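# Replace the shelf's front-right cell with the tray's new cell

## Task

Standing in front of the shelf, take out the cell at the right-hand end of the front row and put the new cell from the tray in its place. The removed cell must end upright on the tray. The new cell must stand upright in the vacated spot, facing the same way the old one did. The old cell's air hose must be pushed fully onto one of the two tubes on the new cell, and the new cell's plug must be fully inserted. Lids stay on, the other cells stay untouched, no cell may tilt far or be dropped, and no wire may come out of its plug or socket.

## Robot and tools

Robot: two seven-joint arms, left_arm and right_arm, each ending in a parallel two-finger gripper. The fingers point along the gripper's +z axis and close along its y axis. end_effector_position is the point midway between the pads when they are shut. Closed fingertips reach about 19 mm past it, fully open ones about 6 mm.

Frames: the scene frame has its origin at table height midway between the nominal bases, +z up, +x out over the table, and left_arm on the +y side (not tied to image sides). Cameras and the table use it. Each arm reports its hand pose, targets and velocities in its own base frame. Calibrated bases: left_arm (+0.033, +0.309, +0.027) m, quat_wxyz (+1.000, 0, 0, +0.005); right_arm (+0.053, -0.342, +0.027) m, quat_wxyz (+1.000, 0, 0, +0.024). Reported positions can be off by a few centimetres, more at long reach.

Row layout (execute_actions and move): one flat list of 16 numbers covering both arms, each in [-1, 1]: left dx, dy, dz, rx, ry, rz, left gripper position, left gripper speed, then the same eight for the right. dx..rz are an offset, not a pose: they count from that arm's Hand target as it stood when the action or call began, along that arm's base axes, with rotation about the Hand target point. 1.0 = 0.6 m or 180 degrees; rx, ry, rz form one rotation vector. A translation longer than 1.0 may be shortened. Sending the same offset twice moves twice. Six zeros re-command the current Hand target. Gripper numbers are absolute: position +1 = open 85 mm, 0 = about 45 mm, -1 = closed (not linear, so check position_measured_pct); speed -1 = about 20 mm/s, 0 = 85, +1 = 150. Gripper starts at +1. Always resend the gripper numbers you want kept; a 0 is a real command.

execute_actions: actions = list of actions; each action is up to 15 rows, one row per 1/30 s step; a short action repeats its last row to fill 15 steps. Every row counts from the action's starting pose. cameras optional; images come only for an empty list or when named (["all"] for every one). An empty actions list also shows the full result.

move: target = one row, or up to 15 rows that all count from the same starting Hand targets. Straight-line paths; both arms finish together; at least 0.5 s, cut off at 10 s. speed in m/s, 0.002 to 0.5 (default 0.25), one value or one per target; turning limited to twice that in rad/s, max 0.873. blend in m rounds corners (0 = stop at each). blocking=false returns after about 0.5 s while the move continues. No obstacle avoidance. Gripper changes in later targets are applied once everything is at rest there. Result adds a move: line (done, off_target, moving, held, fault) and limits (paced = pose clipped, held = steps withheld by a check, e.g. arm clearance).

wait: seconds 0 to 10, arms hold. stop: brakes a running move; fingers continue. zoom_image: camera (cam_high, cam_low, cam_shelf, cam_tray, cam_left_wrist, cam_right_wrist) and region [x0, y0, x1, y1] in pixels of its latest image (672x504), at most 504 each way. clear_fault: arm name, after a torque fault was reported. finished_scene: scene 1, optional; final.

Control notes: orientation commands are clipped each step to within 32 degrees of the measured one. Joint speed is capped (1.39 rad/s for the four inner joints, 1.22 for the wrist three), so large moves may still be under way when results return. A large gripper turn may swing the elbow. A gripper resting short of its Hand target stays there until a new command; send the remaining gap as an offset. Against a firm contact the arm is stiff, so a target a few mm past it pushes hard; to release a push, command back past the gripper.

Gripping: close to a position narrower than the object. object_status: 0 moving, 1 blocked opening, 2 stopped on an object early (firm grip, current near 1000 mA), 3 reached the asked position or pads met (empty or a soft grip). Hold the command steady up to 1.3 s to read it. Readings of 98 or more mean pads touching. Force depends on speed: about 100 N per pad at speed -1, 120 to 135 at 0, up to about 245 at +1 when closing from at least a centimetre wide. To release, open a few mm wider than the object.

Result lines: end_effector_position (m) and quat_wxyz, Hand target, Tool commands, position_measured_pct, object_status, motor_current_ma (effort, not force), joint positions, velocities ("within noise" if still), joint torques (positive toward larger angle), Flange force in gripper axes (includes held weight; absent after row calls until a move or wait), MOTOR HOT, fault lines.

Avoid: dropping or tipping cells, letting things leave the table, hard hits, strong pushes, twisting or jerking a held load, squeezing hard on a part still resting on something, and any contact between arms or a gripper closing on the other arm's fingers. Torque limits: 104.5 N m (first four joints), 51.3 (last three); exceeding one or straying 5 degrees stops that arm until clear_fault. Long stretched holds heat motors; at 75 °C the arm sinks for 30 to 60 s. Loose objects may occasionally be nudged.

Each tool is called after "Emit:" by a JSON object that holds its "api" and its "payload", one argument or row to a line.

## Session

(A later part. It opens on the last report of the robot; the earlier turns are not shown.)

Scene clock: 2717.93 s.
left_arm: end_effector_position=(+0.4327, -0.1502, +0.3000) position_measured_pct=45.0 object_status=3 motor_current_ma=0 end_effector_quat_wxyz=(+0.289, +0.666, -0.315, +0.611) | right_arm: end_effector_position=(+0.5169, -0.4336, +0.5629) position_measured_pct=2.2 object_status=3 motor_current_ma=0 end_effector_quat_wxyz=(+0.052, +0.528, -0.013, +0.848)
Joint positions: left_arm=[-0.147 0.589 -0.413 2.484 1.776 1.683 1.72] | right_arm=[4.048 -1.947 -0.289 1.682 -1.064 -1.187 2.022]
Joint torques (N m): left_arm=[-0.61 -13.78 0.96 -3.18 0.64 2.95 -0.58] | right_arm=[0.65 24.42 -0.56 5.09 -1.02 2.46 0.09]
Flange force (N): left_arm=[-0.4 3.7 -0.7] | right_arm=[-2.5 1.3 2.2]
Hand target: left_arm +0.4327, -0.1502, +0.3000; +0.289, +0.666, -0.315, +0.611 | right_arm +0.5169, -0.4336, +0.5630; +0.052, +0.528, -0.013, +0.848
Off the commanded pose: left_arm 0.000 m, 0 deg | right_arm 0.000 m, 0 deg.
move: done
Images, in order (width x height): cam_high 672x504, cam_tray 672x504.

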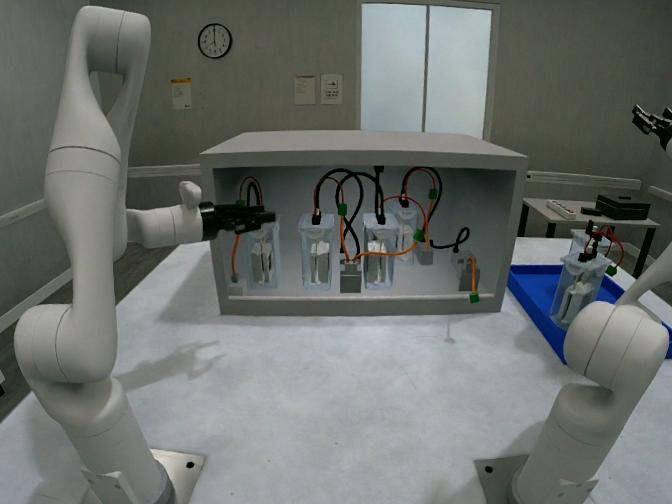

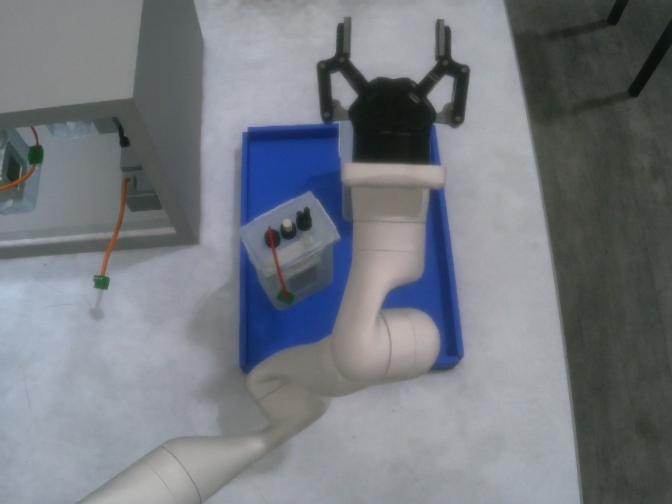

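Emit:
{"api": "move", "payload": {
  "target": [
    [0,0,0,0,0,0,0.1,-0.8,-0.3127,0.0985,0.0167,0.0462,0.1396,-0.0947,0.95,-1],
    [0,0,0,0,0,0,0.1,-0.8,-0.328,0.467,-0.067,0.0768,0.1286,-0.2312,0.95,-1],
    [0,0,0,0,0,0,0.1,-0.8,-0.213,0.428,-0.233,0.0947,0.1198,-0.313,0.95,-1]
  ],
  "cameras": ["cam_tray","cam_high"],
  "speed": 0.15,
  "blend": 0.02
}}

Scene clock: 2784.63 s.
left_arm: end_effector_position=(+0.4327, -0.1502, +0.3000) position_measured_pct=45.0 object_status=3 motor_current_ma=0 end_effector_quat_wxyz=(+0.289, +0.666, -0.315, +0.611) | right_arm: end_effector_position=(+0.3891, -0.1768, +0.4232) position_measured_pct=2.2 object_status=3 motor_current_ma=0 end_effector_quat_wxyz=(+0.368, +0.604, -0.368, +0.603)
Joint positions: left_arm=[-0.147 0.589 -0.413 2.484 1.776 1.683 1.72] | right_arm=[3.675 -0.437 1.925 2.376 -1.483 -2.004 -0.982]
Joint torques (N m): left_arm=[-0.61 -13.76 0.92 -3.15 0.6 2.93 -0.57] | right_arm=[0.62 11.84 -2.6 -3.24 1.41 -2.19 0.03]
Flange force (N): left_arm=[-0.4 3.6 -0.5] | right_arm=[-6.7 -8.2 -1.8]
Hand target: left_arm +0.4327, -0.1502, +0.3000; +0.289, +0.666, -0.315, +0.611 | right_arm +0.3891, -0.1768, +0.4232; +0.368, +0.604, -0.368, +0.603
Off the commanded pose: left_arm 0.000 m, 0 deg | right_arm 0.000 m, 0 deg.
move: done
Images, in order (width x height): cam_high 672x504, cam_tray 672x504.

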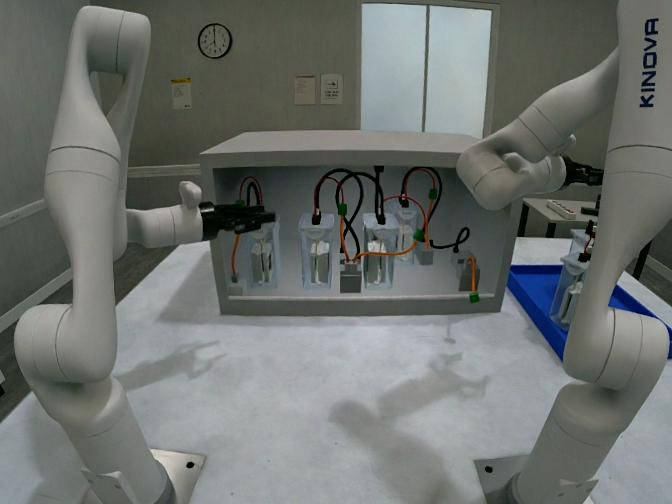

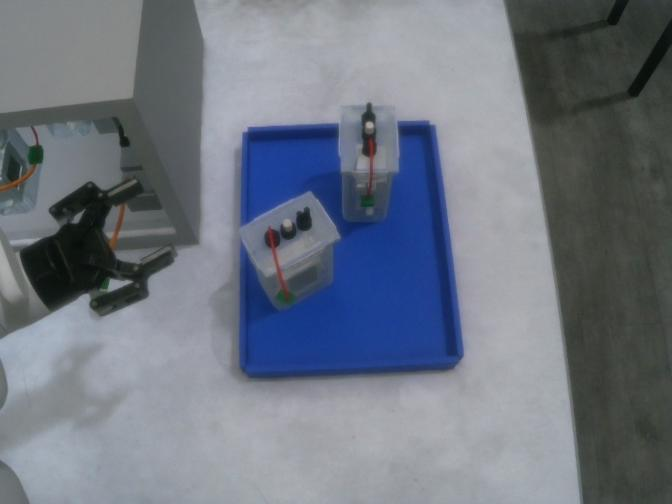

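Emit:
{"api": "move", "payload": {
  "target": [0,0,0,0,0,0,0.1,-0.8,0.155,-0.258,0,0,0,0.083,0.95,-1],
  "speed": 0.15
}}

Emit:
{"api": "move", "payload": {
  "target": [0,0,0,0,0,0,0.1,-0.8,0.09,-0.14,-0.05,0,0,0.12,0.95,-1],
  "cameras": ["cam_tray","cam_high"],
  "speed": 0.15
}}

Scene clock: 2798.80 s.
left_arm: end_effector_position=(+0.4327, -0.1502, +0.3000) position_measured_pct=45.0 object_status=3 motor_current_ma=0 end_effector_quat_wxyz=(+0.289, +0.666, -0.315, +0.611) | right_arm: end_effector_position=(+0.4821, -0.3316, +0.4232) position_measured_pct=2.2 object_status=3 motor_current_ma=0 end_effector_quat_wxyz=(+0.286, +0.647, -0.286, +0.646)
Joint positions: left_arm=[-0.147 0.589 -0.413 2.484 1.776 1.683 1.72] | right_arm=[4.356 -0.476 1.982 2.304 -0.673 -1.355 -0.845]
Joint torques (N m): left_arm=[-0.53 -13.72 0.99 -3.15 0.59 2.92 -0.65] | right_arm=[0.67 13.2 -4.09 -5.91 1.79 -1.97 0.05]
Flange force (N): left_arm=[0.0 3.4 -0.7] | right_arm=[-6.1 -5.3 5.0]
Hand target: left_arm +0.4327, -0.1502, +0.3000; +0.289, +0.666, -0.315, +0.611 | right_arm +0.4821, -0.3316, +0.4232; +0.286, +0.647, -0.287, +0.646
Off the commanded pose: left_arm 0.000 m, 0 deg | right_arm 0.000 m, 0 deg.
move: done

Scene clock: 2800.50 s.
left_arm: end_effector_position=(+0.4327, -0.1502, +0.3000) position_measured_pct=45.0 object_status=3 motor_current_ma=0 end_effector_quat_wxyz=(+0.289, +0.666, -0.315, +0.611) | right_arm: end_effector_position=(+0.5361, -0.4155, +0.3932) position_measured_pct=2.2 object_status=3 motor_current_ma=0 end_effector_quat_wxyz=(+0.160, +0.689, -0.160, +0.688)
Joint positions: left_arm=[-0.147 0.589 -0.413 2.484 1.776 1.683 1.72] | right_arm=[4.726 -0.777 1.972 2.071 0.097 -0.809 -0.934]
Joint torques (N m): left_arm=[-0.56 -13.67 0.79 -3.15 0.59 2.95 -0.55] | right_arm=[0.66 16.2 -7.75 -5.72 1.18 -2.14 0.04]
Flange force (N): left_arm=[-0.2 3.7 -0.4] | right_arm=[-3.8 0.0 6.2]
Hand target: left_arm +0.4327, -0.1502, +0.3000; +0.289, +0.666, -0.315, +0.611 | right_arm +0.5361, -0.4156, +0.3932; +0.160, +0.689, -0.160, +0.688
Off the commanded pose: left_arm 0.000 m, 0 deg | right_arm 0.000 m, 0 deg.
move: done
Images, in order (width x height): cam_high 672x504, cam_tray 672x504.

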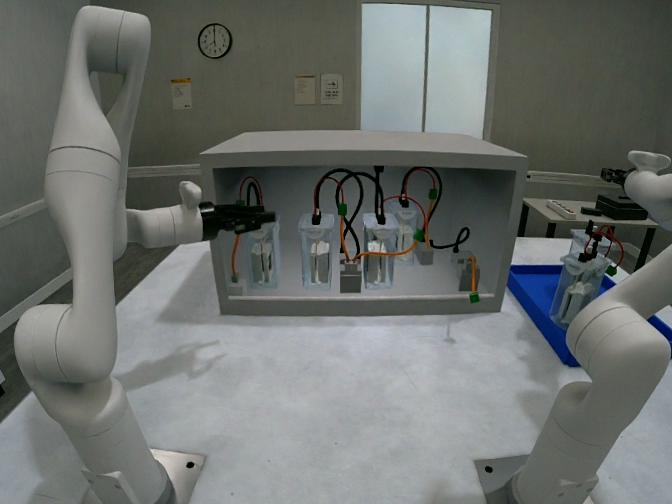

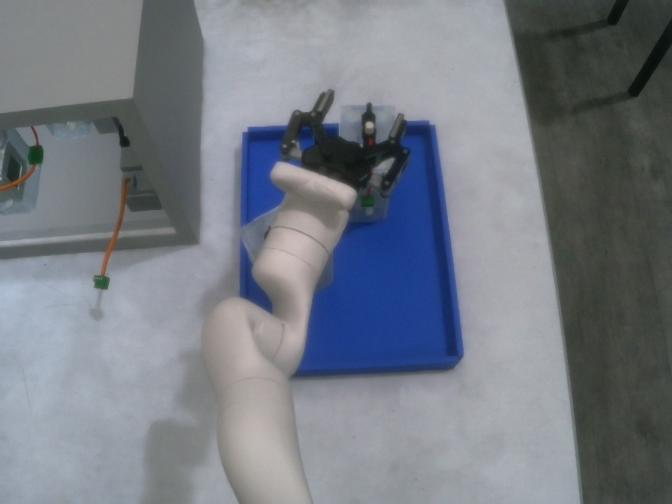

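Emit:
{"api": "move", "payload": {
  "target": [0,0,0,0,0,0,0.1,-0.8,-0.098,-0.02,-0.083,0.0418,0.162,0.127,0.95,-1],
  "cameras": ["cam_tray","cam_left_wrist"],
  "speed": 0.12
}}

Scene clock: 2817.67 s.
left_arm: end_effector_position=(+0.4327, -0.1502, +0.3000) position_measured_pct=45.0 object_status=3 motor_current_ma=0 end_effector_quat_wxyz=(+0.289, +0.666, -0.315, +0.611) | right_arm: end_effector_position=(+0.4773, -0.4276, +0.3433) position_measured_pct=2.2 object_status=3 motor_current_ma=0 end_effector_quat_wxyz=(+0.012, +0.866, -0.021, +0.500)
Joint positions: left_arm=[-0.147 0.589 -0.413 2.484 1.776 1.683 1.72] | right_arm=[5.012 -0.869 1.698 1.657 0.317 0.446 -0.924]
Joint torques (N m): left_arm=[-0.67 -13.65 1 -3.22 0.6 3.02 -0.53] | right_arm=[0.69 16.63 -9.65 -6.34 -0.71 -1.82 0.08]
Flange force (N): left_arm=[0.1 4.0 -0.5] | right_arm=[1.3 4.8 5.3]
Hand target: left_arm +0.4327, -0.1502, +0.3000; +0.289, +0.666, -0.315, +0.611 | right_arm +0.4773, -0.4276, +0.3433; +0.012, +0.866, -0.021, +0.500
Off the commanded pose: left_arm 0.000 m, 0 deg | right_arm 0.000 m, 0 deg.
move: done
Images, in order (width x height): cam_tray 672x504, cam_left_wrist 672x504.

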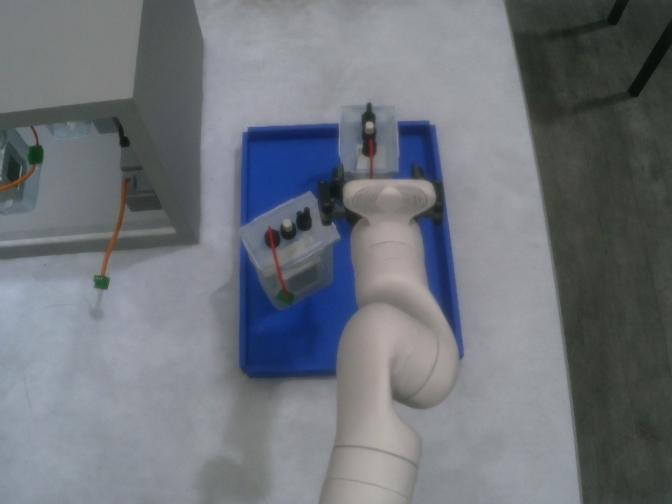

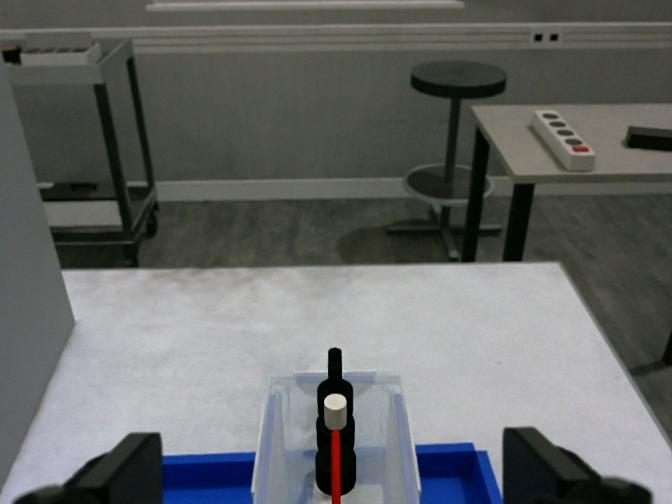

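Emit:
{"api": "move", "payload": {
  "target": [
    [0,0,0,0,0,0,0.1,-0.8,0.1166,-0.0073,-0.1167,-0.0067,-0.1387,0,0.95,-1],
    [0,0,0,0,0,0,0.1,-0.8,0.1166,-0.0073,-0.3,-0.0067,-0.1387,0,0.95,-1]
  ],
  "cameras": ["cam_tray","cam_left_wrist"],
  "speed": 0.1
}}

Scene clock: 2840.50 s.
left_arm: end_effector_position=(+0.4327, -0.1502, +0.3000) position_measured_pct=45.0 object_status=3 motor_current_ma=0 end_effector_quat_wxyz=(+0.289, +0.666, -0.315, +0.611) | right_arm: end_effector_position=(+0.5488, -0.4346, +0.1833) position_measured_pct=2.2 object_status=3 motor_current_ma=0 end_effector_quat_wxyz=(+0.020, +0.726, -0.017, +0.687)
Joint positions: left_arm=[-0.147 0.589 -0.413 2.484 1.776 1.683 1.72] | right_arm=[4.919 -1.689 1.663 1.74 0.676 -0.03 -0.54]
Joint torques (N m): left_arm=[-0.69 -13.69 0.91 -3.16 0.62 2.95 -0.58] | right_arm=[-3.31 -20.34 71.91 -6.89 8.61 18.87 9.84]
Flange force (N): left_arm=[0.0 3.7 -0.3] | right_arm=[147.9 12.3 -8.9]
Hand target: left_arm +0.4327, -0.1502, +0.3000; +0.289, +0.666, -0.315, +0.611 | right_arm +0.5472, -0.4320, +0.1634; +0.017, +0.737, -0.018, +0.676
Off the commanded pose: left_arm 0.000 m, 0 deg | right_arm 0.020 m, 2 deg.
TORQUE WARNING: the torque sensor of joint 3 (upper arm roll) of the right arm reached its warning level (56.7 N m). A warning alone does not stop the arm.
move: off_target (right_arm)
Images, in order (width x height): cam_tray 672x504, cam_left_wrist 672x504.

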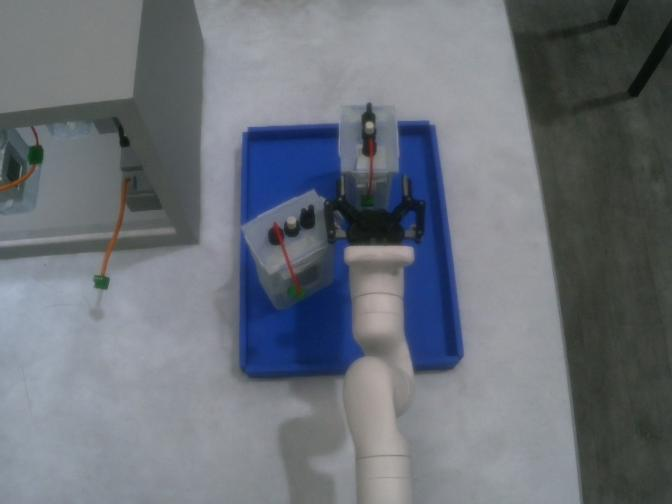

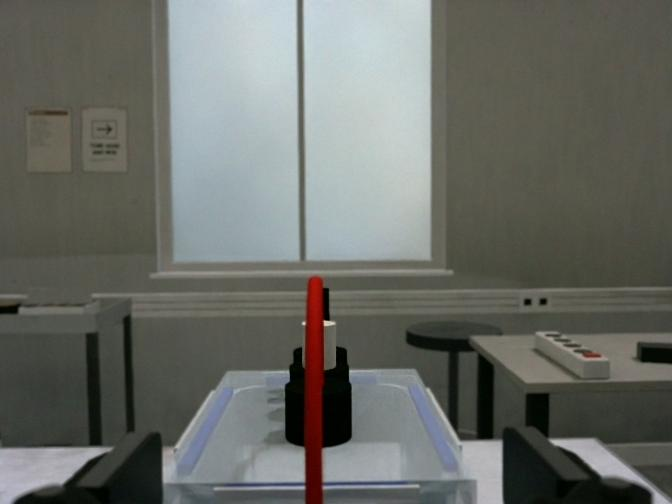

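Emit:
{"api": "move", "payload": {
  "target": [0,0,0,0,0,0,0.1,-0.8,0,0,0.1,0,0,0,0.95,-1],
  "cameras": ["cam_tray","cam_left_wrist"],
  "speed": 0.1
}}

Emit:
{"api": "zoom_image", "payload": {
  "camera": "cam_tray",
  "region": [200, 100, 460, 380]
}}

Scene clock: 2848.43 s.
left_arm: end_effector_position=(+0.4327, -0.1502, +0.3000) position_measured_pct=45.0 object_status=3 motor_current_ma=0 end_effector_quat_wxyz=(+0.289, +0.666, -0.315, +0.611) | right_arm: end_effector_position=(+0.5472, -0.4319, +0.2234) position_measured_pct=2.2 object_status=3 motor_current_ma=0 end_effector_quat_wxyz=(+0.017, +0.737, -0.018, +0.676)
Joint positions: left_arm=[-0.147 0.589 -0.413 2.484 1.776 1.683 1.72] | right_arm=[4.915 -1.536 1.682 1.769 0.594 -0.051 -0.61]
Joint torques (N m): left_arm=[-0.68 -13.68 0.91 -3.19 0.54 2.91 -0.57] | right_arm=[0.6 19.58 -12.65 0.92 0.06 -1.45 0.04]
Flange force (N): left_arm=[-0.1 3.9 -0.1] | right_arm=[-3.4 2.6 4.0]
Hand target: left_arm +0.4327, -0.1502, +0.3000; +0.289, +0.666, -0.315, +0.611 | right_arm +0.5472, -0.4319, +0.2234; +0.017, +0.737, -0.018, +0.676
Off the commanded pose: left_arm 0.000 m, 0 deg | right_arm 0.000 m, 0 deg.
TORQUE WARNING: the torque sensor of joint 3 (upper arm roll) of the right arm reached its warning level (56.7 N m). A warning alone does not stop the arm.
move: done
Images, in order (width x height): cam_tray 672x504, cam_left_wrist 672x504.

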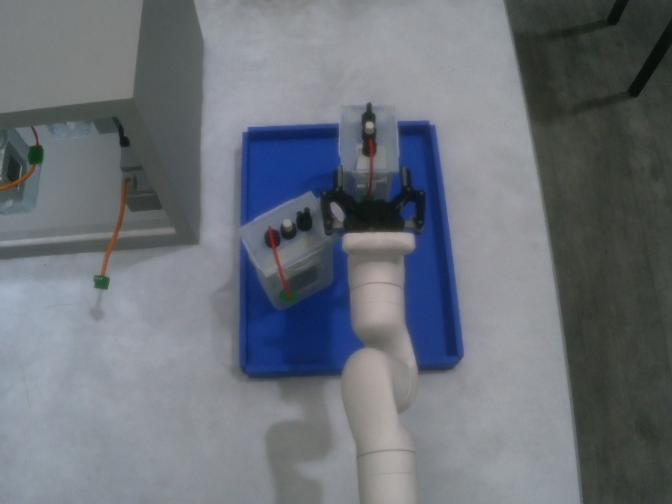

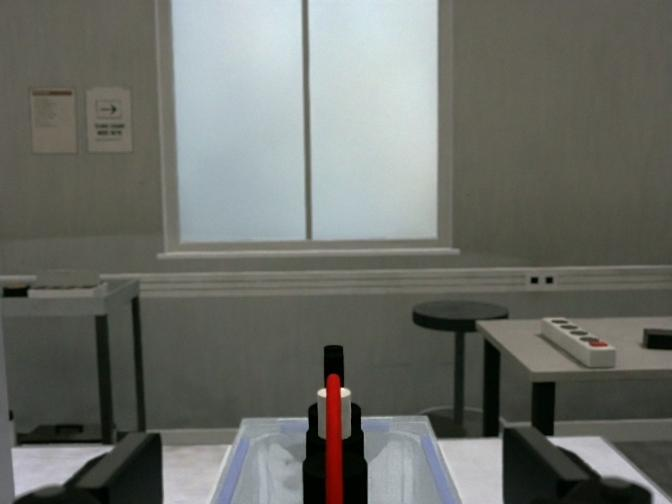

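Scaled by 1.800 from the camera's 672x504 image, which has a finer 960x720 frame.

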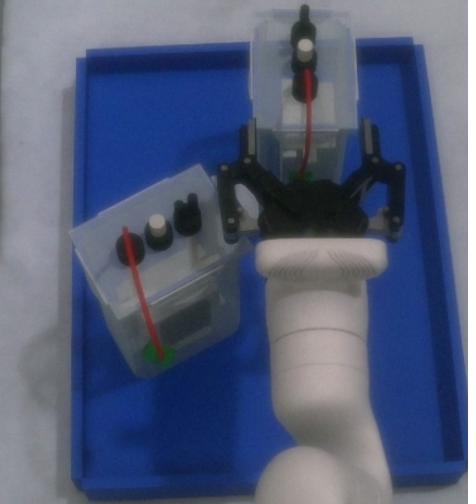

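Emit:
{"api": "move", "payload": {
  "target": [
    [0,0,0,0,0,0,0.1,-0.8,-0.0017,-0.0358,0,0,0,0,0.88,-1],
    [0,0,0,0,0,0,0.1,-0.8,-0.0017,-0.0358,-0.08,0,0,0,0.88,-1]
  ],
  "cameras": ["cam_tray","cam_left_wrist"],
  "speed": 0.06
}}

Emit:
{"api": "zoom_image", "payload": {
  "camera": "cam_tray",
  "region": [200, 100, 460, 380]
}}

Scene clock: 2891.87 s.
left_arm: end_effector_position=(+0.4327, -0.1502, +0.3000) position_measured_pct=45.0 object_status=3 motor_current_ma=0 end_effector_quat_wxyz=(+0.289, +0.666, -0.315, +0.611) | right_arm: end_effector_position=(+0.5463, -0.4538, +0.1771) position_measured_pct=6.1 object_status=3 motor_current_ma=0 end_effector_quat_wxyz=(+0.017, +0.736, -0.018, +0.677)
Joint positions: left_arm=[-0.147 0.589 -0.413 2.484 1.776 1.683 1.72] | right_arm=[4.922 -1.69 1.643 1.68 0.665 0.05 -0.534]
Joint torques (N m): left_arm=[-0.66 -13.68 0.99 -3.12 0.6 3 -0.55] | right_arm=[-4.58 -26.59 71.83 -5.66 11.66 16.97 10.46]
Flange force (N): left_arm=[0.0 3.6 -0.4] | right_arm=[158.6 11.6 -15.3]
Hand target: left_arm +0.4327, -0.1502, +0.3000; +0.289, +0.666, -0.315, +0.611 | right_arm +0.5462, -0.4534, +0.1754; +0.017, +0.737, -0.018, +0.676
Off the commanded pose: left_arm 0.000 m, 0 deg | right_arm 0.002 m, 0 deg.
TORQUE WARNING: the torque sensor of joint 3 (upper arm roll) of the right arm reached its warning level (56.7 N m). A warning alone does not stop the arm.
move: done
Images, in order (width x height): cam_tray 672x504, cam_left_wrist 672x504.

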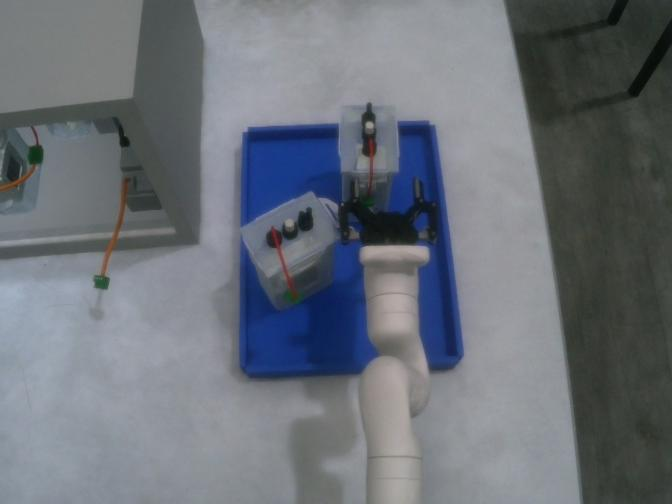

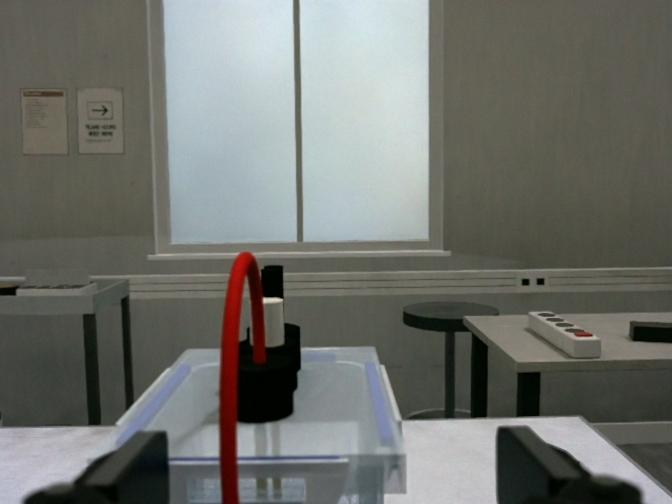

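Scaled by 1.800 from the camera's 672x504 image, which has a finer 960x720 frame.

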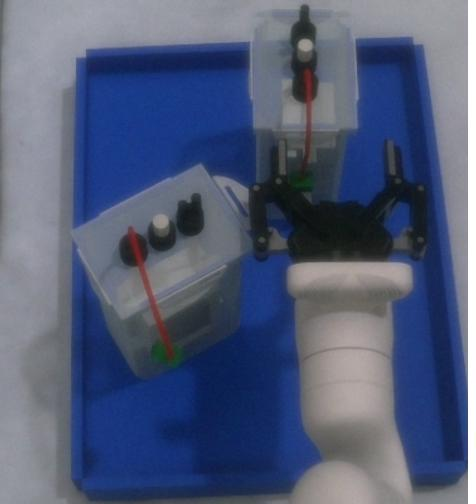

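Emit:
{"api": "execute_actions", "payload": {
  "actions": [],
  "cameras": ["cam_high","cam_low"]
}}

Emit:
{"api": "zoom_image", "payload": {
  "camera": "cam_high",
  "region": [472, 150, 672, 400]
}}

Emit:
{"api": "zoom_image", "payload": {
  "camera": "cam_low",
  "region": [540, 180, 672, 380]
}}

Scene clock: 2912.33 s.
left_arm: end_effector_position=(+0.4327, -0.1502, +0.3000) position_measured_pct=45.0 object_status=3 motor_current_ma=0 end_effector_quat_wxyz=(+0.289, +0.666, -0.315, +0.611) | right_arm: end_effector_position=(+0.5464, -0.4537, +0.1771) position_measured_pct=6.1 object_status=3 motor_current_ma=0 end_effector_quat_wxyz=(+0.017, +0.736, -0.018, +0.677)
Joint positions: left_arm=[-0.147 0.589 -0.413 2.484 1.776 1.683 1.72] | right_arm=[4.922 -1.691 1.643 1.68 0.665 0.05 -0.534]
Joint velocities: within noise
Joint torques (N m): left_arm=[-0.54 -13.62 0.94 -3.09 0.61 2.97 -0.53] | right_arm=[-4.68 -26.39 71.97 -5.66 11.59 16.8 10.44]
Flange force (N): left_arm=[0.0 3.5 -0.7] | right_arm=[157.8 13.0 -15.6]
Hand target: left_arm +0.4327, -0.1502, +0.3000; +0.289, +0.666, -0.315, +0.611 | right_arm +0.5462, -0.4534, +0.1754; +0.017, +0.737, -0.018, +0.676
Tool commands: left_gripper/position=+0.1 left_gripper/speed=-0.8 right_gripper/position=+0.88 right_gripper/speed=-1.0
Off the commanded pose: left_arm 0.000 m, 0 deg | right_arm 0.002 m, 0 deg.
TORQUE WARNING: the torque sensor of joint 3 (upper arm roll) of the right arm reached its warning level (56.7 N m). A warning alone does not stop the arm.
Images, in order (width x height): cam_high 672x504, cam_low 672x504.

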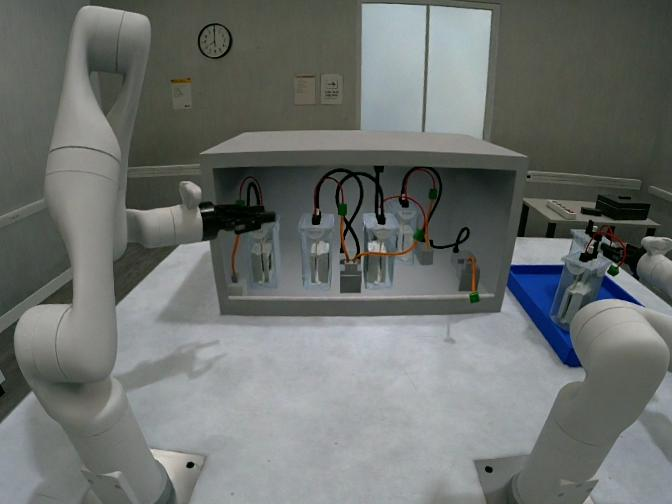

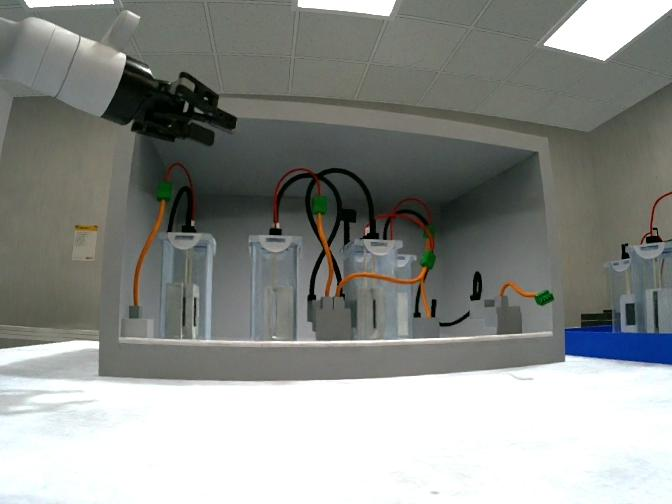

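Scaled by 2.016 from the camera's 672x504 image, which has a finer 960x720 frame.

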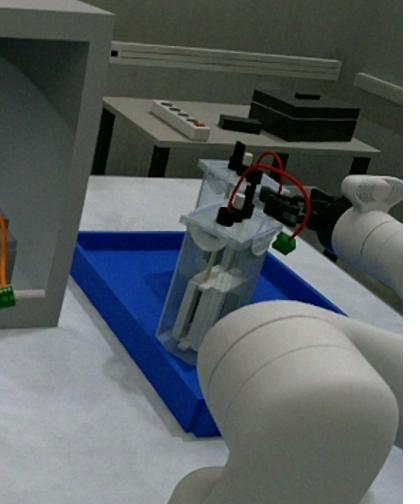

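Scaled by 2.520 from the camera's 672x504 image, which has a finer 960x720 frame.

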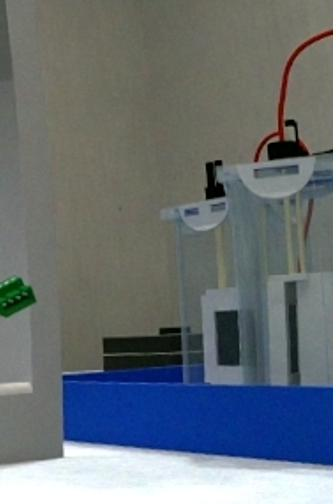

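Emit:
{"api": "move", "payload": {
  "target": [
    [0,0,0,0,0,0,0.1,-0.8,0,0,0.1,0,0,0,0.86,-1],
    [0,0,0,0,0,0,0.1,-0.8,-0.25,0.012,0.1,0,0,0,0.86,-1],
    [0,0,0,0,0,0,0.1,-0.8,-0.25,0.012,-0.04,0,0,0,0.86,-1]
  ],
  "cameras": ["cam_tray","cam_left_wrist"],
  "speed": 0.1
}}

Scene clock: 2943.37 s.
left_arm: end_effector_position=(+0.4327, -0.1502, +0.3000) position_measured_pct=45.0 object_status=3 motor_current_ma=0 end_effector_quat_wxyz=(+0.289, +0.666, -0.315, +0.611) | right_arm: end_effector_position=(+0.3962, -0.4462, +0.1513) position_measured_pct=6.9 object_status=3 motor_current_ma=0 end_effector_quat_wxyz=(+0.017, +0.737, -0.018, +0.676)
Joint positions: left_arm=[-0.147 0.589 -0.413 2.484 1.776 1.683 1.72] | right_arm=[5.3 -1.813 1.623 1.873 0.689 0.257 -0.435]
Joint torques (N m): left_arm=[-0.6 -13.65 1.03 -3.18 0.59 2.93 -0.56] | right_arm=[0.62 16.63 -11.8 4.02 -0.7 -0.99 0.03]
Flange force (N): left_arm=[0.0 3.8 -0.7] | right_arm=[-3.4 2.3 3.1]
Hand target: left_arm +0.4327, -0.1502, +0.3000; +0.289, +0.666, -0.315, +0.611 | right_arm +0.3962, -0.4462, +0.1514; +0.017, +0.737, -0.018, +0.676
Off the commanded pose: left_arm 0.000 m, 0 deg | right_arm 0.000 m, 0 deg.
TORQUE WARNING: the torque sensor of joint 3 (upper arm roll) of the right arm reached its warning level (56.7 N m). A warning alone does not stop the arm.
move: done
Images, in order (width x height): cam_tray 672x504, cam_left_wrist 672x504.

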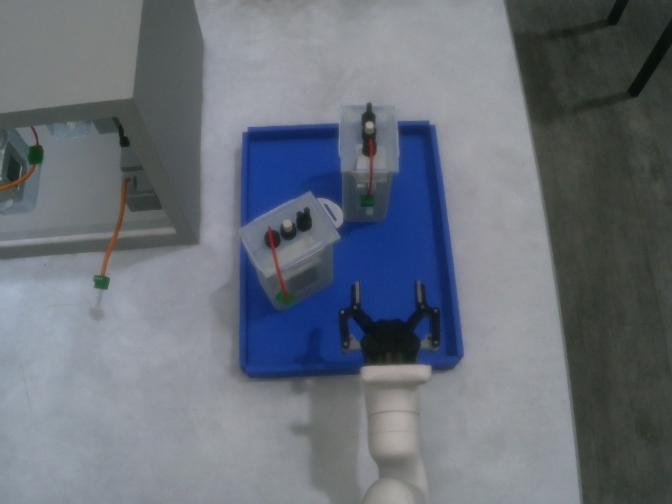

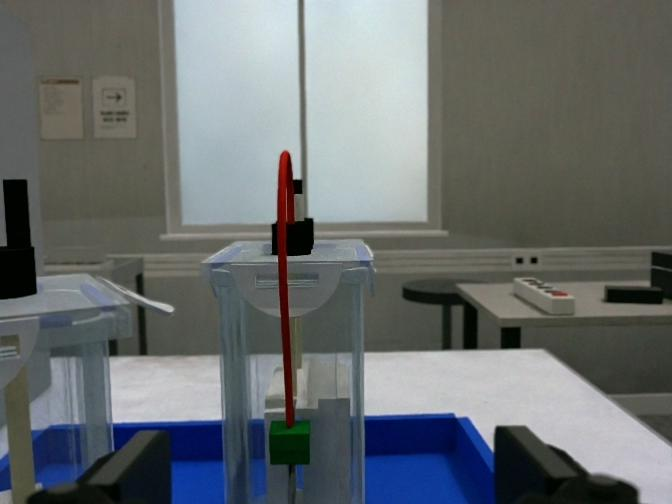

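Emit:
{"api": "zoom_image", "payload": {
  "camera": "cam_left_wrist",
  "region": [0, 150, 250, 504]
}}

Emit:
{"api": "zoom_image", "payload": {
  "camera": "cam_tray",
  "region": [230, 170, 370, 320]
}}

Scaled by 1.424.

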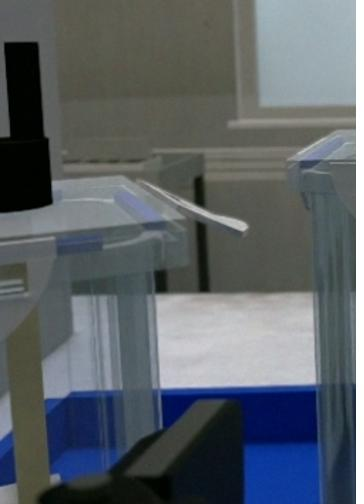

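Scaled by 3.360 from the camera's 672x504 image, which has a finer 960x720 frame.

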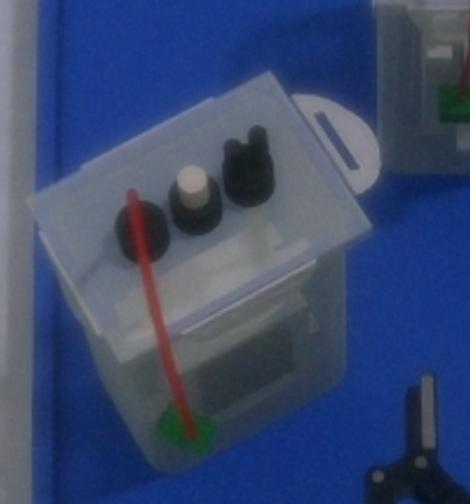

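Emit:
{"api": "move", "payload": {
  "target": [
    [0,0,0,0,0,0,0.1,-0.8,0,0,-0.054,0,0,0,0.86,-1],
    [0,0,0,0,0,0,0.1,-0.8,0.16,-0.0077,-0.054,0,0,0,0.86,-1]
  ],
  "cameras": ["cam_tray","cam_left_wrist"],
  "speed": 0.07
}}

Scene clock: 2968.60 s.
left_arm: end_effector_position=(+0.4327, -0.1502, +0.3000) position_measured_pct=45.0 object_status=3 motor_current_ma=0 end_effector_quat_wxyz=(+0.289, +0.666, -0.315, +0.611) | right_arm: end_effector_position=(+0.4922, -0.4508, +0.1189) position_measured_pct=6.9 object_status=3 motor_current_ma=0 end_effector_quat_wxyz=(+0.017, +0.737, -0.018, +0.676)
Joint positions: left_arm=[-0.147 0.589 -0.413 2.484 1.776 1.683 1.72] | right_arm=[5.061 -1.854 1.646 1.727 0.722 0.141 -0.423]
Joint torques (N m): left_arm=[-0.62 -13.82 1 -3.14 0.63 2.96 -0.59] | right_arm=[0.68 18.33 -12.17 4.62 -0.4 -1 0.08]
Flange force (N): left_arm=[-0.5 3.5 -0.6] | right_arm=[-3.5 2.3 3.6]
Hand target: left_arm +0.4327, -0.1502, +0.3000; +0.289, +0.666, -0.315, +0.611 | right_arm +0.4922, -0.4508, +0.1189; +0.017, +0.737, -0.018, +0.676
Off the commanded pose: left_arm 0.000 m, 0 deg | right_arm 0.000 m, 0 deg.
move: done
Images, in order (width x height): cam_tray 672x504, cam_left_wrist 672x504.

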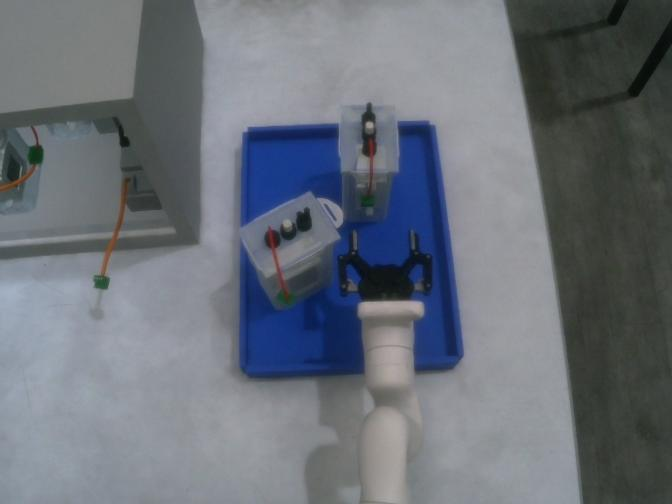

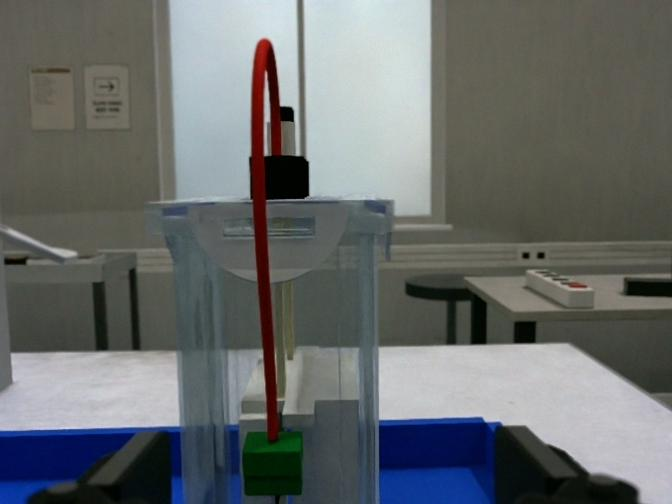

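Emit:
{"api": "move", "payload": {
  "target": [
    [0,0,0,0,0,0,0.1,-0.8,0.1415,-0.007,0,0,0,0,0.9,-1],
    [0,0,0,0,0,0,0.1,-0.8,0.1435,0.0353,0,0,0,0,0.9,-1]
  ],
  "cameras": ["cam_tray","cam_left_wrist"],
  "speed": 0.06
}}

Scene clock: 2983.20 s.
left_arm: end_effector_position=(+0.4327, -0.1502, +0.3000) position_measured_pct=45.0 object_status=3 motor_current_ma=0 end_effector_quat_wxyz=(+0.289, +0.666, -0.315, +0.611) | right_arm: end_effector_position=(+0.5783, -0.4297, +0.1190) position_measured_pct=5.2 object_status=3 motor_current_ma=0 end_effector_quat_wxyz=(+0.017, +0.737, -0.018, +0.676)
Joint positions: left_arm=[-0.147 0.589 -0.413 2.484 1.776 1.683 1.72] | right_arm=[4.847 -1.802 1.687 1.648 0.701 -0.019 -0.461]
Joint torques (N m): left_arm=[-0.61 -13.75 0.99 -3.12 0.59 2.96 -0.57] | right_arm=[0.03 19.73 -12.47 4.86 -0.03 -0.81 0.02]
Flange force (N): left_arm=[-0.3 3.5 -0.5] | right_arm=[-3.7 3.3 4.4]
Hand target: left_arm +0.4327, -0.1502, +0.3000; +0.289, +0.666, -0.315, +0.611 | right_arm +0.5783, -0.4297, +0.1190; +0.017, +0.737, -0.018, +0.676
Off the commanded pose: left_arm 0.000 m, 0 deg | right_arm 0.000 m, 0 deg.
move: done
Images, in order (width x height): cam_tray 672x504, cam_left_wrist 672x504.

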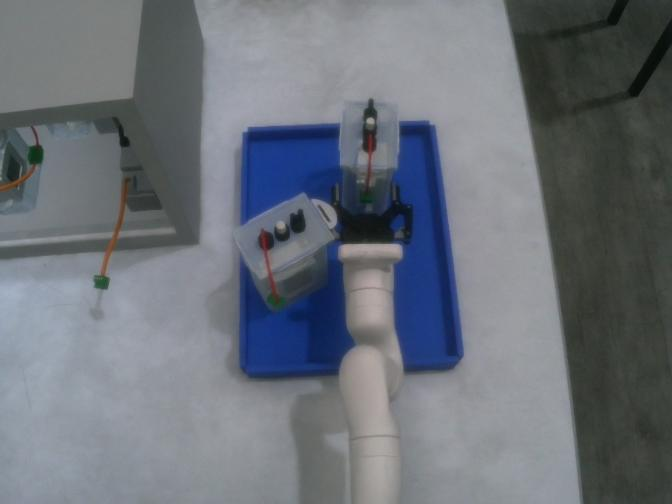

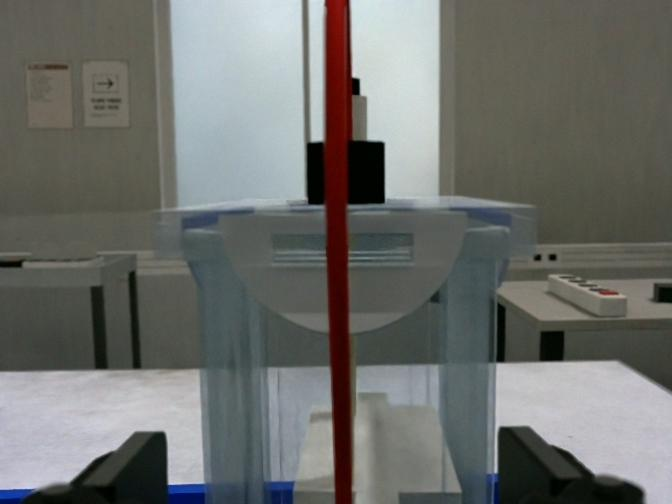

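Emit:
{"api": "move", "payload": {
  "target": [0,0,0,0,0,0,0.1,-0.8,0,0,0,0,0,-0.0333,0.9,-1],
  "cameras": ["cam_left_wrist"],
  "speed": 0.06
}}

Scene clock: 3008.87 s.
left_arm: end_effector_position=(+0.4327, -0.1502, +0.3000) position_measured_pct=45.0 object_status=3 motor_current_ma=0 end_effector_quat_wxyz=(+0.289, +0.666, -0.315, +0.611) | right_arm: end_effector_position=(+0.5783, -0.4297, +0.1190) position_measured_pct=5.2 object_status=3 motor_current_ma=0 end_effector_quat_wxyz=(+0.052, +0.735, -0.056, +0.674)
Joint positions: left_arm=[-0.147 0.589 -0.413 2.484 1.776 1.683 1.72] | right_arm=[4.815 -1.716 1.811 1.738 0.62 -0.281 -0.471]
Joint torques (N m): left_arm=[-0.6 -13.65 0.8 -3.15 0.62 2.95 -0.55] | right_arm=[-0.05 19.54 -12.27 4.1 0.69 -0.8 0.03]
Flange force (N): left_arm=[-0.1 3.7 -0.4] | right_arm=[-3.9 2.9 4.9]
Hand target: left_arm +0.4327, -0.1502, +0.3000; +0.289, +0.666, -0.315, +0.611 | right_arm +0.5783, -0.4296, +0.1190; +0.052, +0.735, -0.056, +0.674
Off the commanded pose: left_arm 0.000 m, 0 deg | right_arm 0.000 m, 0 deg.
move: done
Images, in order (width x height): cam_left_wrist 672x504.

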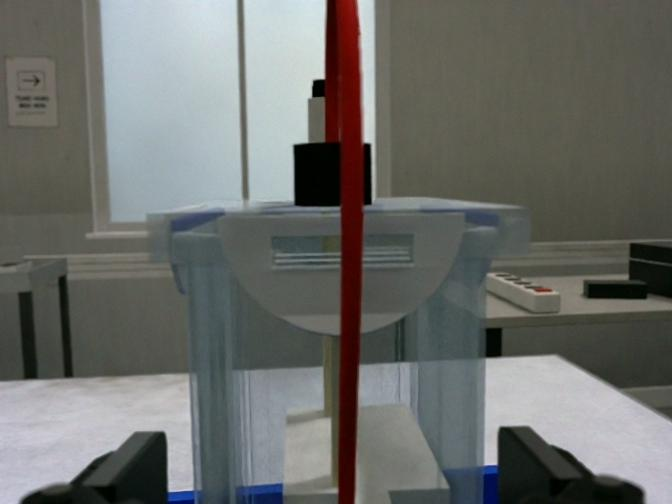

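Emit:
{"api": "zoom_image", "payload": {
  "camera": "cam_left_wrist",
  "region": [130, 60, 560, 360]
}}

Emit:
{"api": "execute_actions", "payload": {
  "actions": [],
  "cameras": ["cam_tray"]
}}

Emit:
{"api": "zoom_image", "payload": {
  "camera": "cam_tray",
  "region": [220, 80, 430, 320]
}}

Scaled by 1.172.

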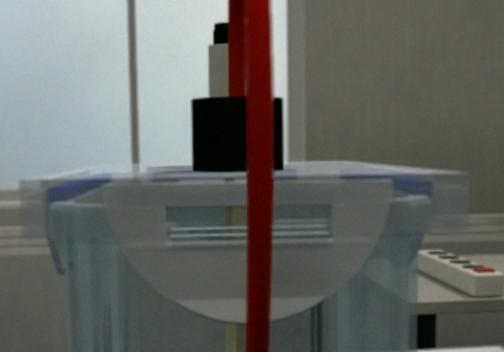

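Scene clock: 3031.03 s.
left_arm: end_effector_position=(+0.4327, -0.1502, +0.3000) position_measured_pct=45.0 object_status=3 motor_current_ma=0 end_effector_quat_wxyz=(+0.289, +0.666, -0.315, +0.611) | right_arm: end_effector_position=(+0.5783, -0.4297, +0.1190) position_measured_pct=5.2 object_status=3 motor_current_ma=0 end_effector_quat_wxyz=(+0.052, +0.735, -0.056, +0.674)
Joint positions: left_arm=[-0.147 0.589 -0.413 2.484 1.776 1.683 1.72] | right_arm=[4.815 -1.716 1.811 1.738 0.62 -0.281 -0.471]
Joint velocities: within noise
Joint torques (N m): left_arm=[-0.64 -13.77 0.92 -3.17 0.59 2.91 -0.56] | right_arm=[0.02 19.5 -12.29 4.04 0.71 -0.82 0.04]
Flange force (N): left_arm=[-0.5 3.7 -0.4] | right_arm=[-3.6 2.6 4.8]
Hand target: left_arm +0.4327, -0.1502, +0.3000; +0.289, +0.666, -0.315, +0.611 | right_arm +0.5783, -0.4297, +0.1190; +0.052, +0.735, -0.056, +0.674
Tool commands: left_gripper/position=+0.1 left_gripper/speed=-0.8 right_gripper/position=+0.9 right_gripper/speed=-1.0
Off the commanded pose: left_arm 0.000 m, 0 deg | right_arm 0.000 m, 0 deg.
Images, in order (width x height): cam_tray 672x504.

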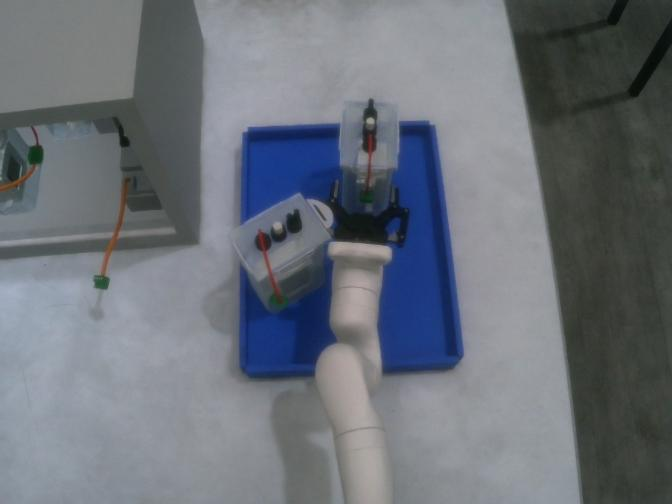

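Scaled by 2.100 from the camera's 672x504 image, which has a finer 960x720 frame.

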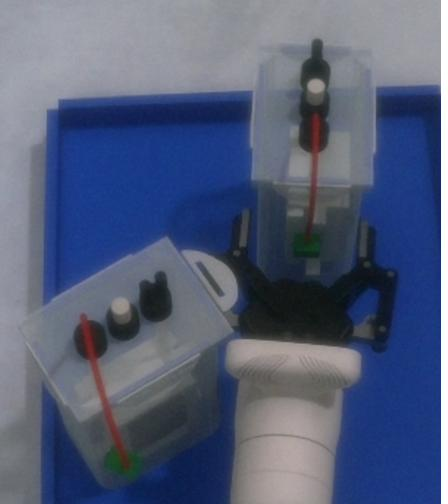

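Emit:
{"api": "move", "payload": {
  "target": [
    [0,0,0,0,0,0,0.1,-0.8,0,-0.0033,0,0,0,0.025,0.9,-1],
    [0,0,0,0,0,0,0.1,-0.8,0.05,-0.0073,0,0,0,0.025,0.9,-1]
  ],
  "cameras": ["cam_left_wrist"],
  "speed": 0.05
}}

Scene clock: 3046.23 s.
left_arm: end_effector_position=(+0.4327, -0.1502, +0.3000) position_measured_pct=45.0 object_status=3 motor_current_ma=0 end_effector_quat_wxyz=(+0.289, +0.666, -0.315, +0.611) | right_arm: end_effector_position=(+0.6083, -0.4341, +0.1190) position_measured_pct=5.2 object_status=3 motor_current_ma=0 end_effector_quat_wxyz=(+0.025, +0.737, -0.028, +0.675)
Joint positions: left_arm=[-0.147 0.589 -0.413 2.484 1.776 1.683 1.72] | right_arm=[4.769 -1.781 1.701 1.594 0.687 -0.077 -0.479]
Joint torques (N m): left_arm=[-0.64 -13.8 0.96 -3.19 0.56 2.96 -0.53] | right_arm=[-0.07 20.5 -12.25 4.12 0.16 -0.87 0.03]
Flange force (N): left_arm=[-0.6 3.8 -0.3] | right_arm=[-3.0 2.5 3.6]
Hand target: left_arm +0.4327, -0.1502, +0.3000; +0.289, +0.666, -0.315, +0.611 | right_arm +0.6083, -0.4340, +0.1190; +0.025, +0.737, -0.028, +0.675
Off the commanded pose: left_arm 0.000 m, 0 deg | right_arm 0.000 m, 0 deg.
move: done
Images, in order (width x height): cam_left_wrist 672x504.

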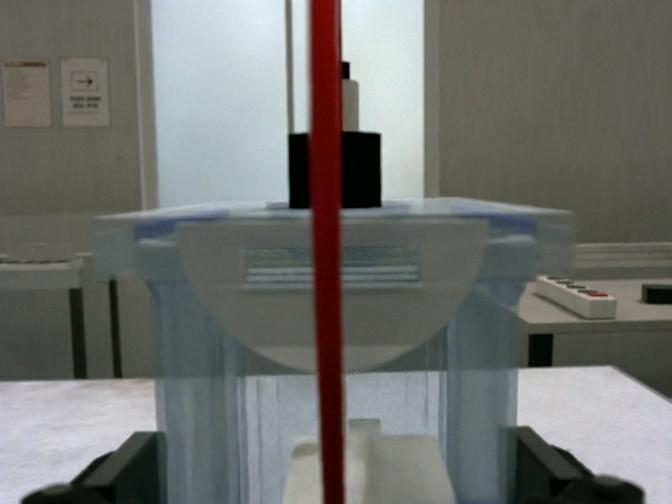

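Emit:
{"api": "move", "payload": {
  "target": [
    [0,0,0,0,0,0,0.1,-0.8,0.0533,-0.0048,0,0,0,0,0.9,-1],
    [0,0,0,0,0,0,0.1,-0.8,0.0533,-0.0048,0,0,0,0,0.79,-1]
  ],
  "cameras": ["cam_left_wrist","cam_tray"],
  "speed": 0.04
}}

Emit:
{"api": "wait", "payload": {
  "seconds": 0.7
}}

Scene clock: 3060.37 s.
left_arm: end_effector_position=(+0.4327, -0.1502, +0.3000) position_measured_pct=45.0 object_status=3 motor_current_ma=0 end_effector_quat_wxyz=(+0.289, +0.666, -0.315, +0.611) | right_arm: end_effector_position=(+0.6403, -0.4369, +0.1190) position_measured_pct=9.1 object_status=0 motor_current_ma=1000 end_effector_quat_wxyz=(+0.025, +0.737, -0.028, +0.675)
Joint positions: left_arm=[-0.147 0.589 -0.413 2.484 1.776 1.683 1.72] | right_arm=[4.692 -1.786 1.677 1.509 0.686 -0.065 -0.482]
Joint torques (N m): left_arm=[-0.6 -13.7 0.91 -3.25 0.58 2.91 -0.59] | right_arm=[-0.05 21.31 -12 3.45 -0.04 -0.98 -0.11]
Flange force (N): left_arm=[-0.2 3.9 -0.5] | right_arm=[-2.6 1.7 2.4]
Hand target: left_arm +0.4327, -0.1502, +0.3000; +0.289, +0.666, -0.315, +0.611 | right_arm +0.6403, -0.4369, +0.1190; +0.025, +0.737, -0.028, +0.675
Off the commanded pose: left_arm 0.000 m, 0 deg | right_arm 0.000 m, 0 deg.
move: done
Images, in order (width x height): cam_tray 672x504, cam_left_wrist 672x504.

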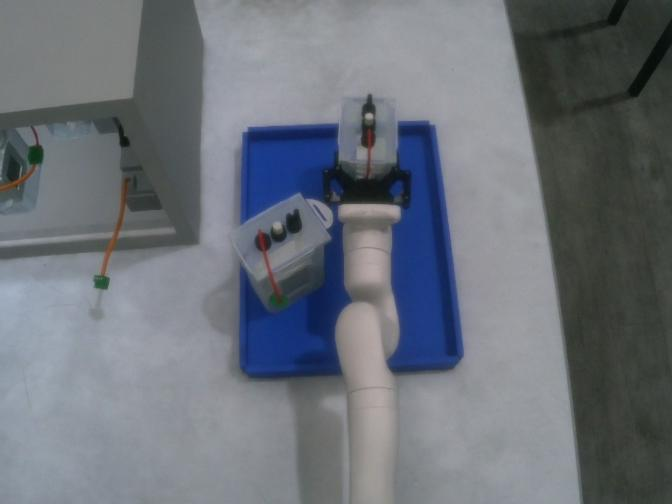

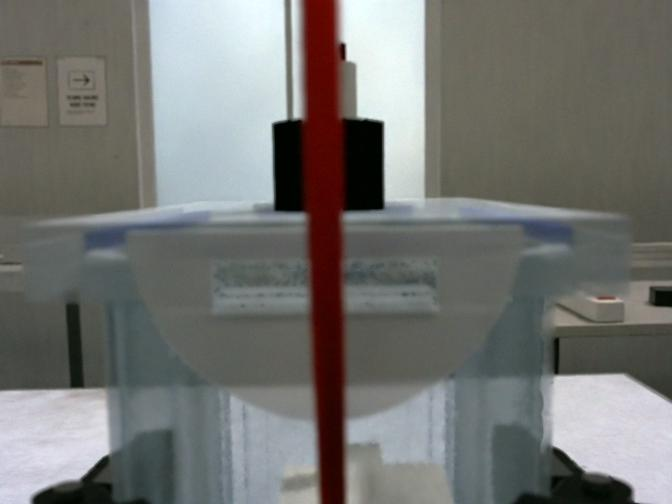

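Scene clock: 3061.07 s.
left_arm: end_effector_position=(+0.4327, -0.1502, +0.3000) position_measured_pct=45.0 object_status=3 motor_current_ma=0 end_effector_quat_wxyz=(+0.289, +0.666, -0.315, +0.611) | right_arm: end_effector_position=(+0.6403, -0.4369, +0.1190) position_measured_pct=9.1 object_status=2 motor_current_ma=1000 end_effector_quat_wxyz=(+0.025, +0.737, -0.028, +0.675)
Joint positions: left_arm=[-0.147 0.589 -0.413 2.484 1.776 1.683 1.72] | right_arm=[4.692 -1.786 1.677 1.509 0.686 -0.065 -0.482]
Joint torques (N m): left_arm=[-0.6 -13.66 0.9 -3.09 0.63 2.99 -0.58] | right_arm=[-0.04 21.34 -12.03 3.41 -0.07 -0.91 -0.07]
Flange force (N): left_arm=[0.2 3.4 -0.5] | right_arm=[-2.5 1.3 2.3]
Hand target: left_arm +0.4327, -0.1502, +0.3000; +0.289, +0.666, -0.315, +0.611 | right_arm +0.6403, -0.4369, +0.1190; +0.025, +0.737, -0.028, +0.675
Tool commands: left_gripper/position=+0.1 left_gripper/speed=-0.8 right_gripper/position=+0.79 right_gripper/speed=-1.0
Off the commanded pose: left_arm 0.000 m, 0 deg | right_arm 0.000 m, 0 deg.
wait: 0.70 s; at rest by 0.17 s


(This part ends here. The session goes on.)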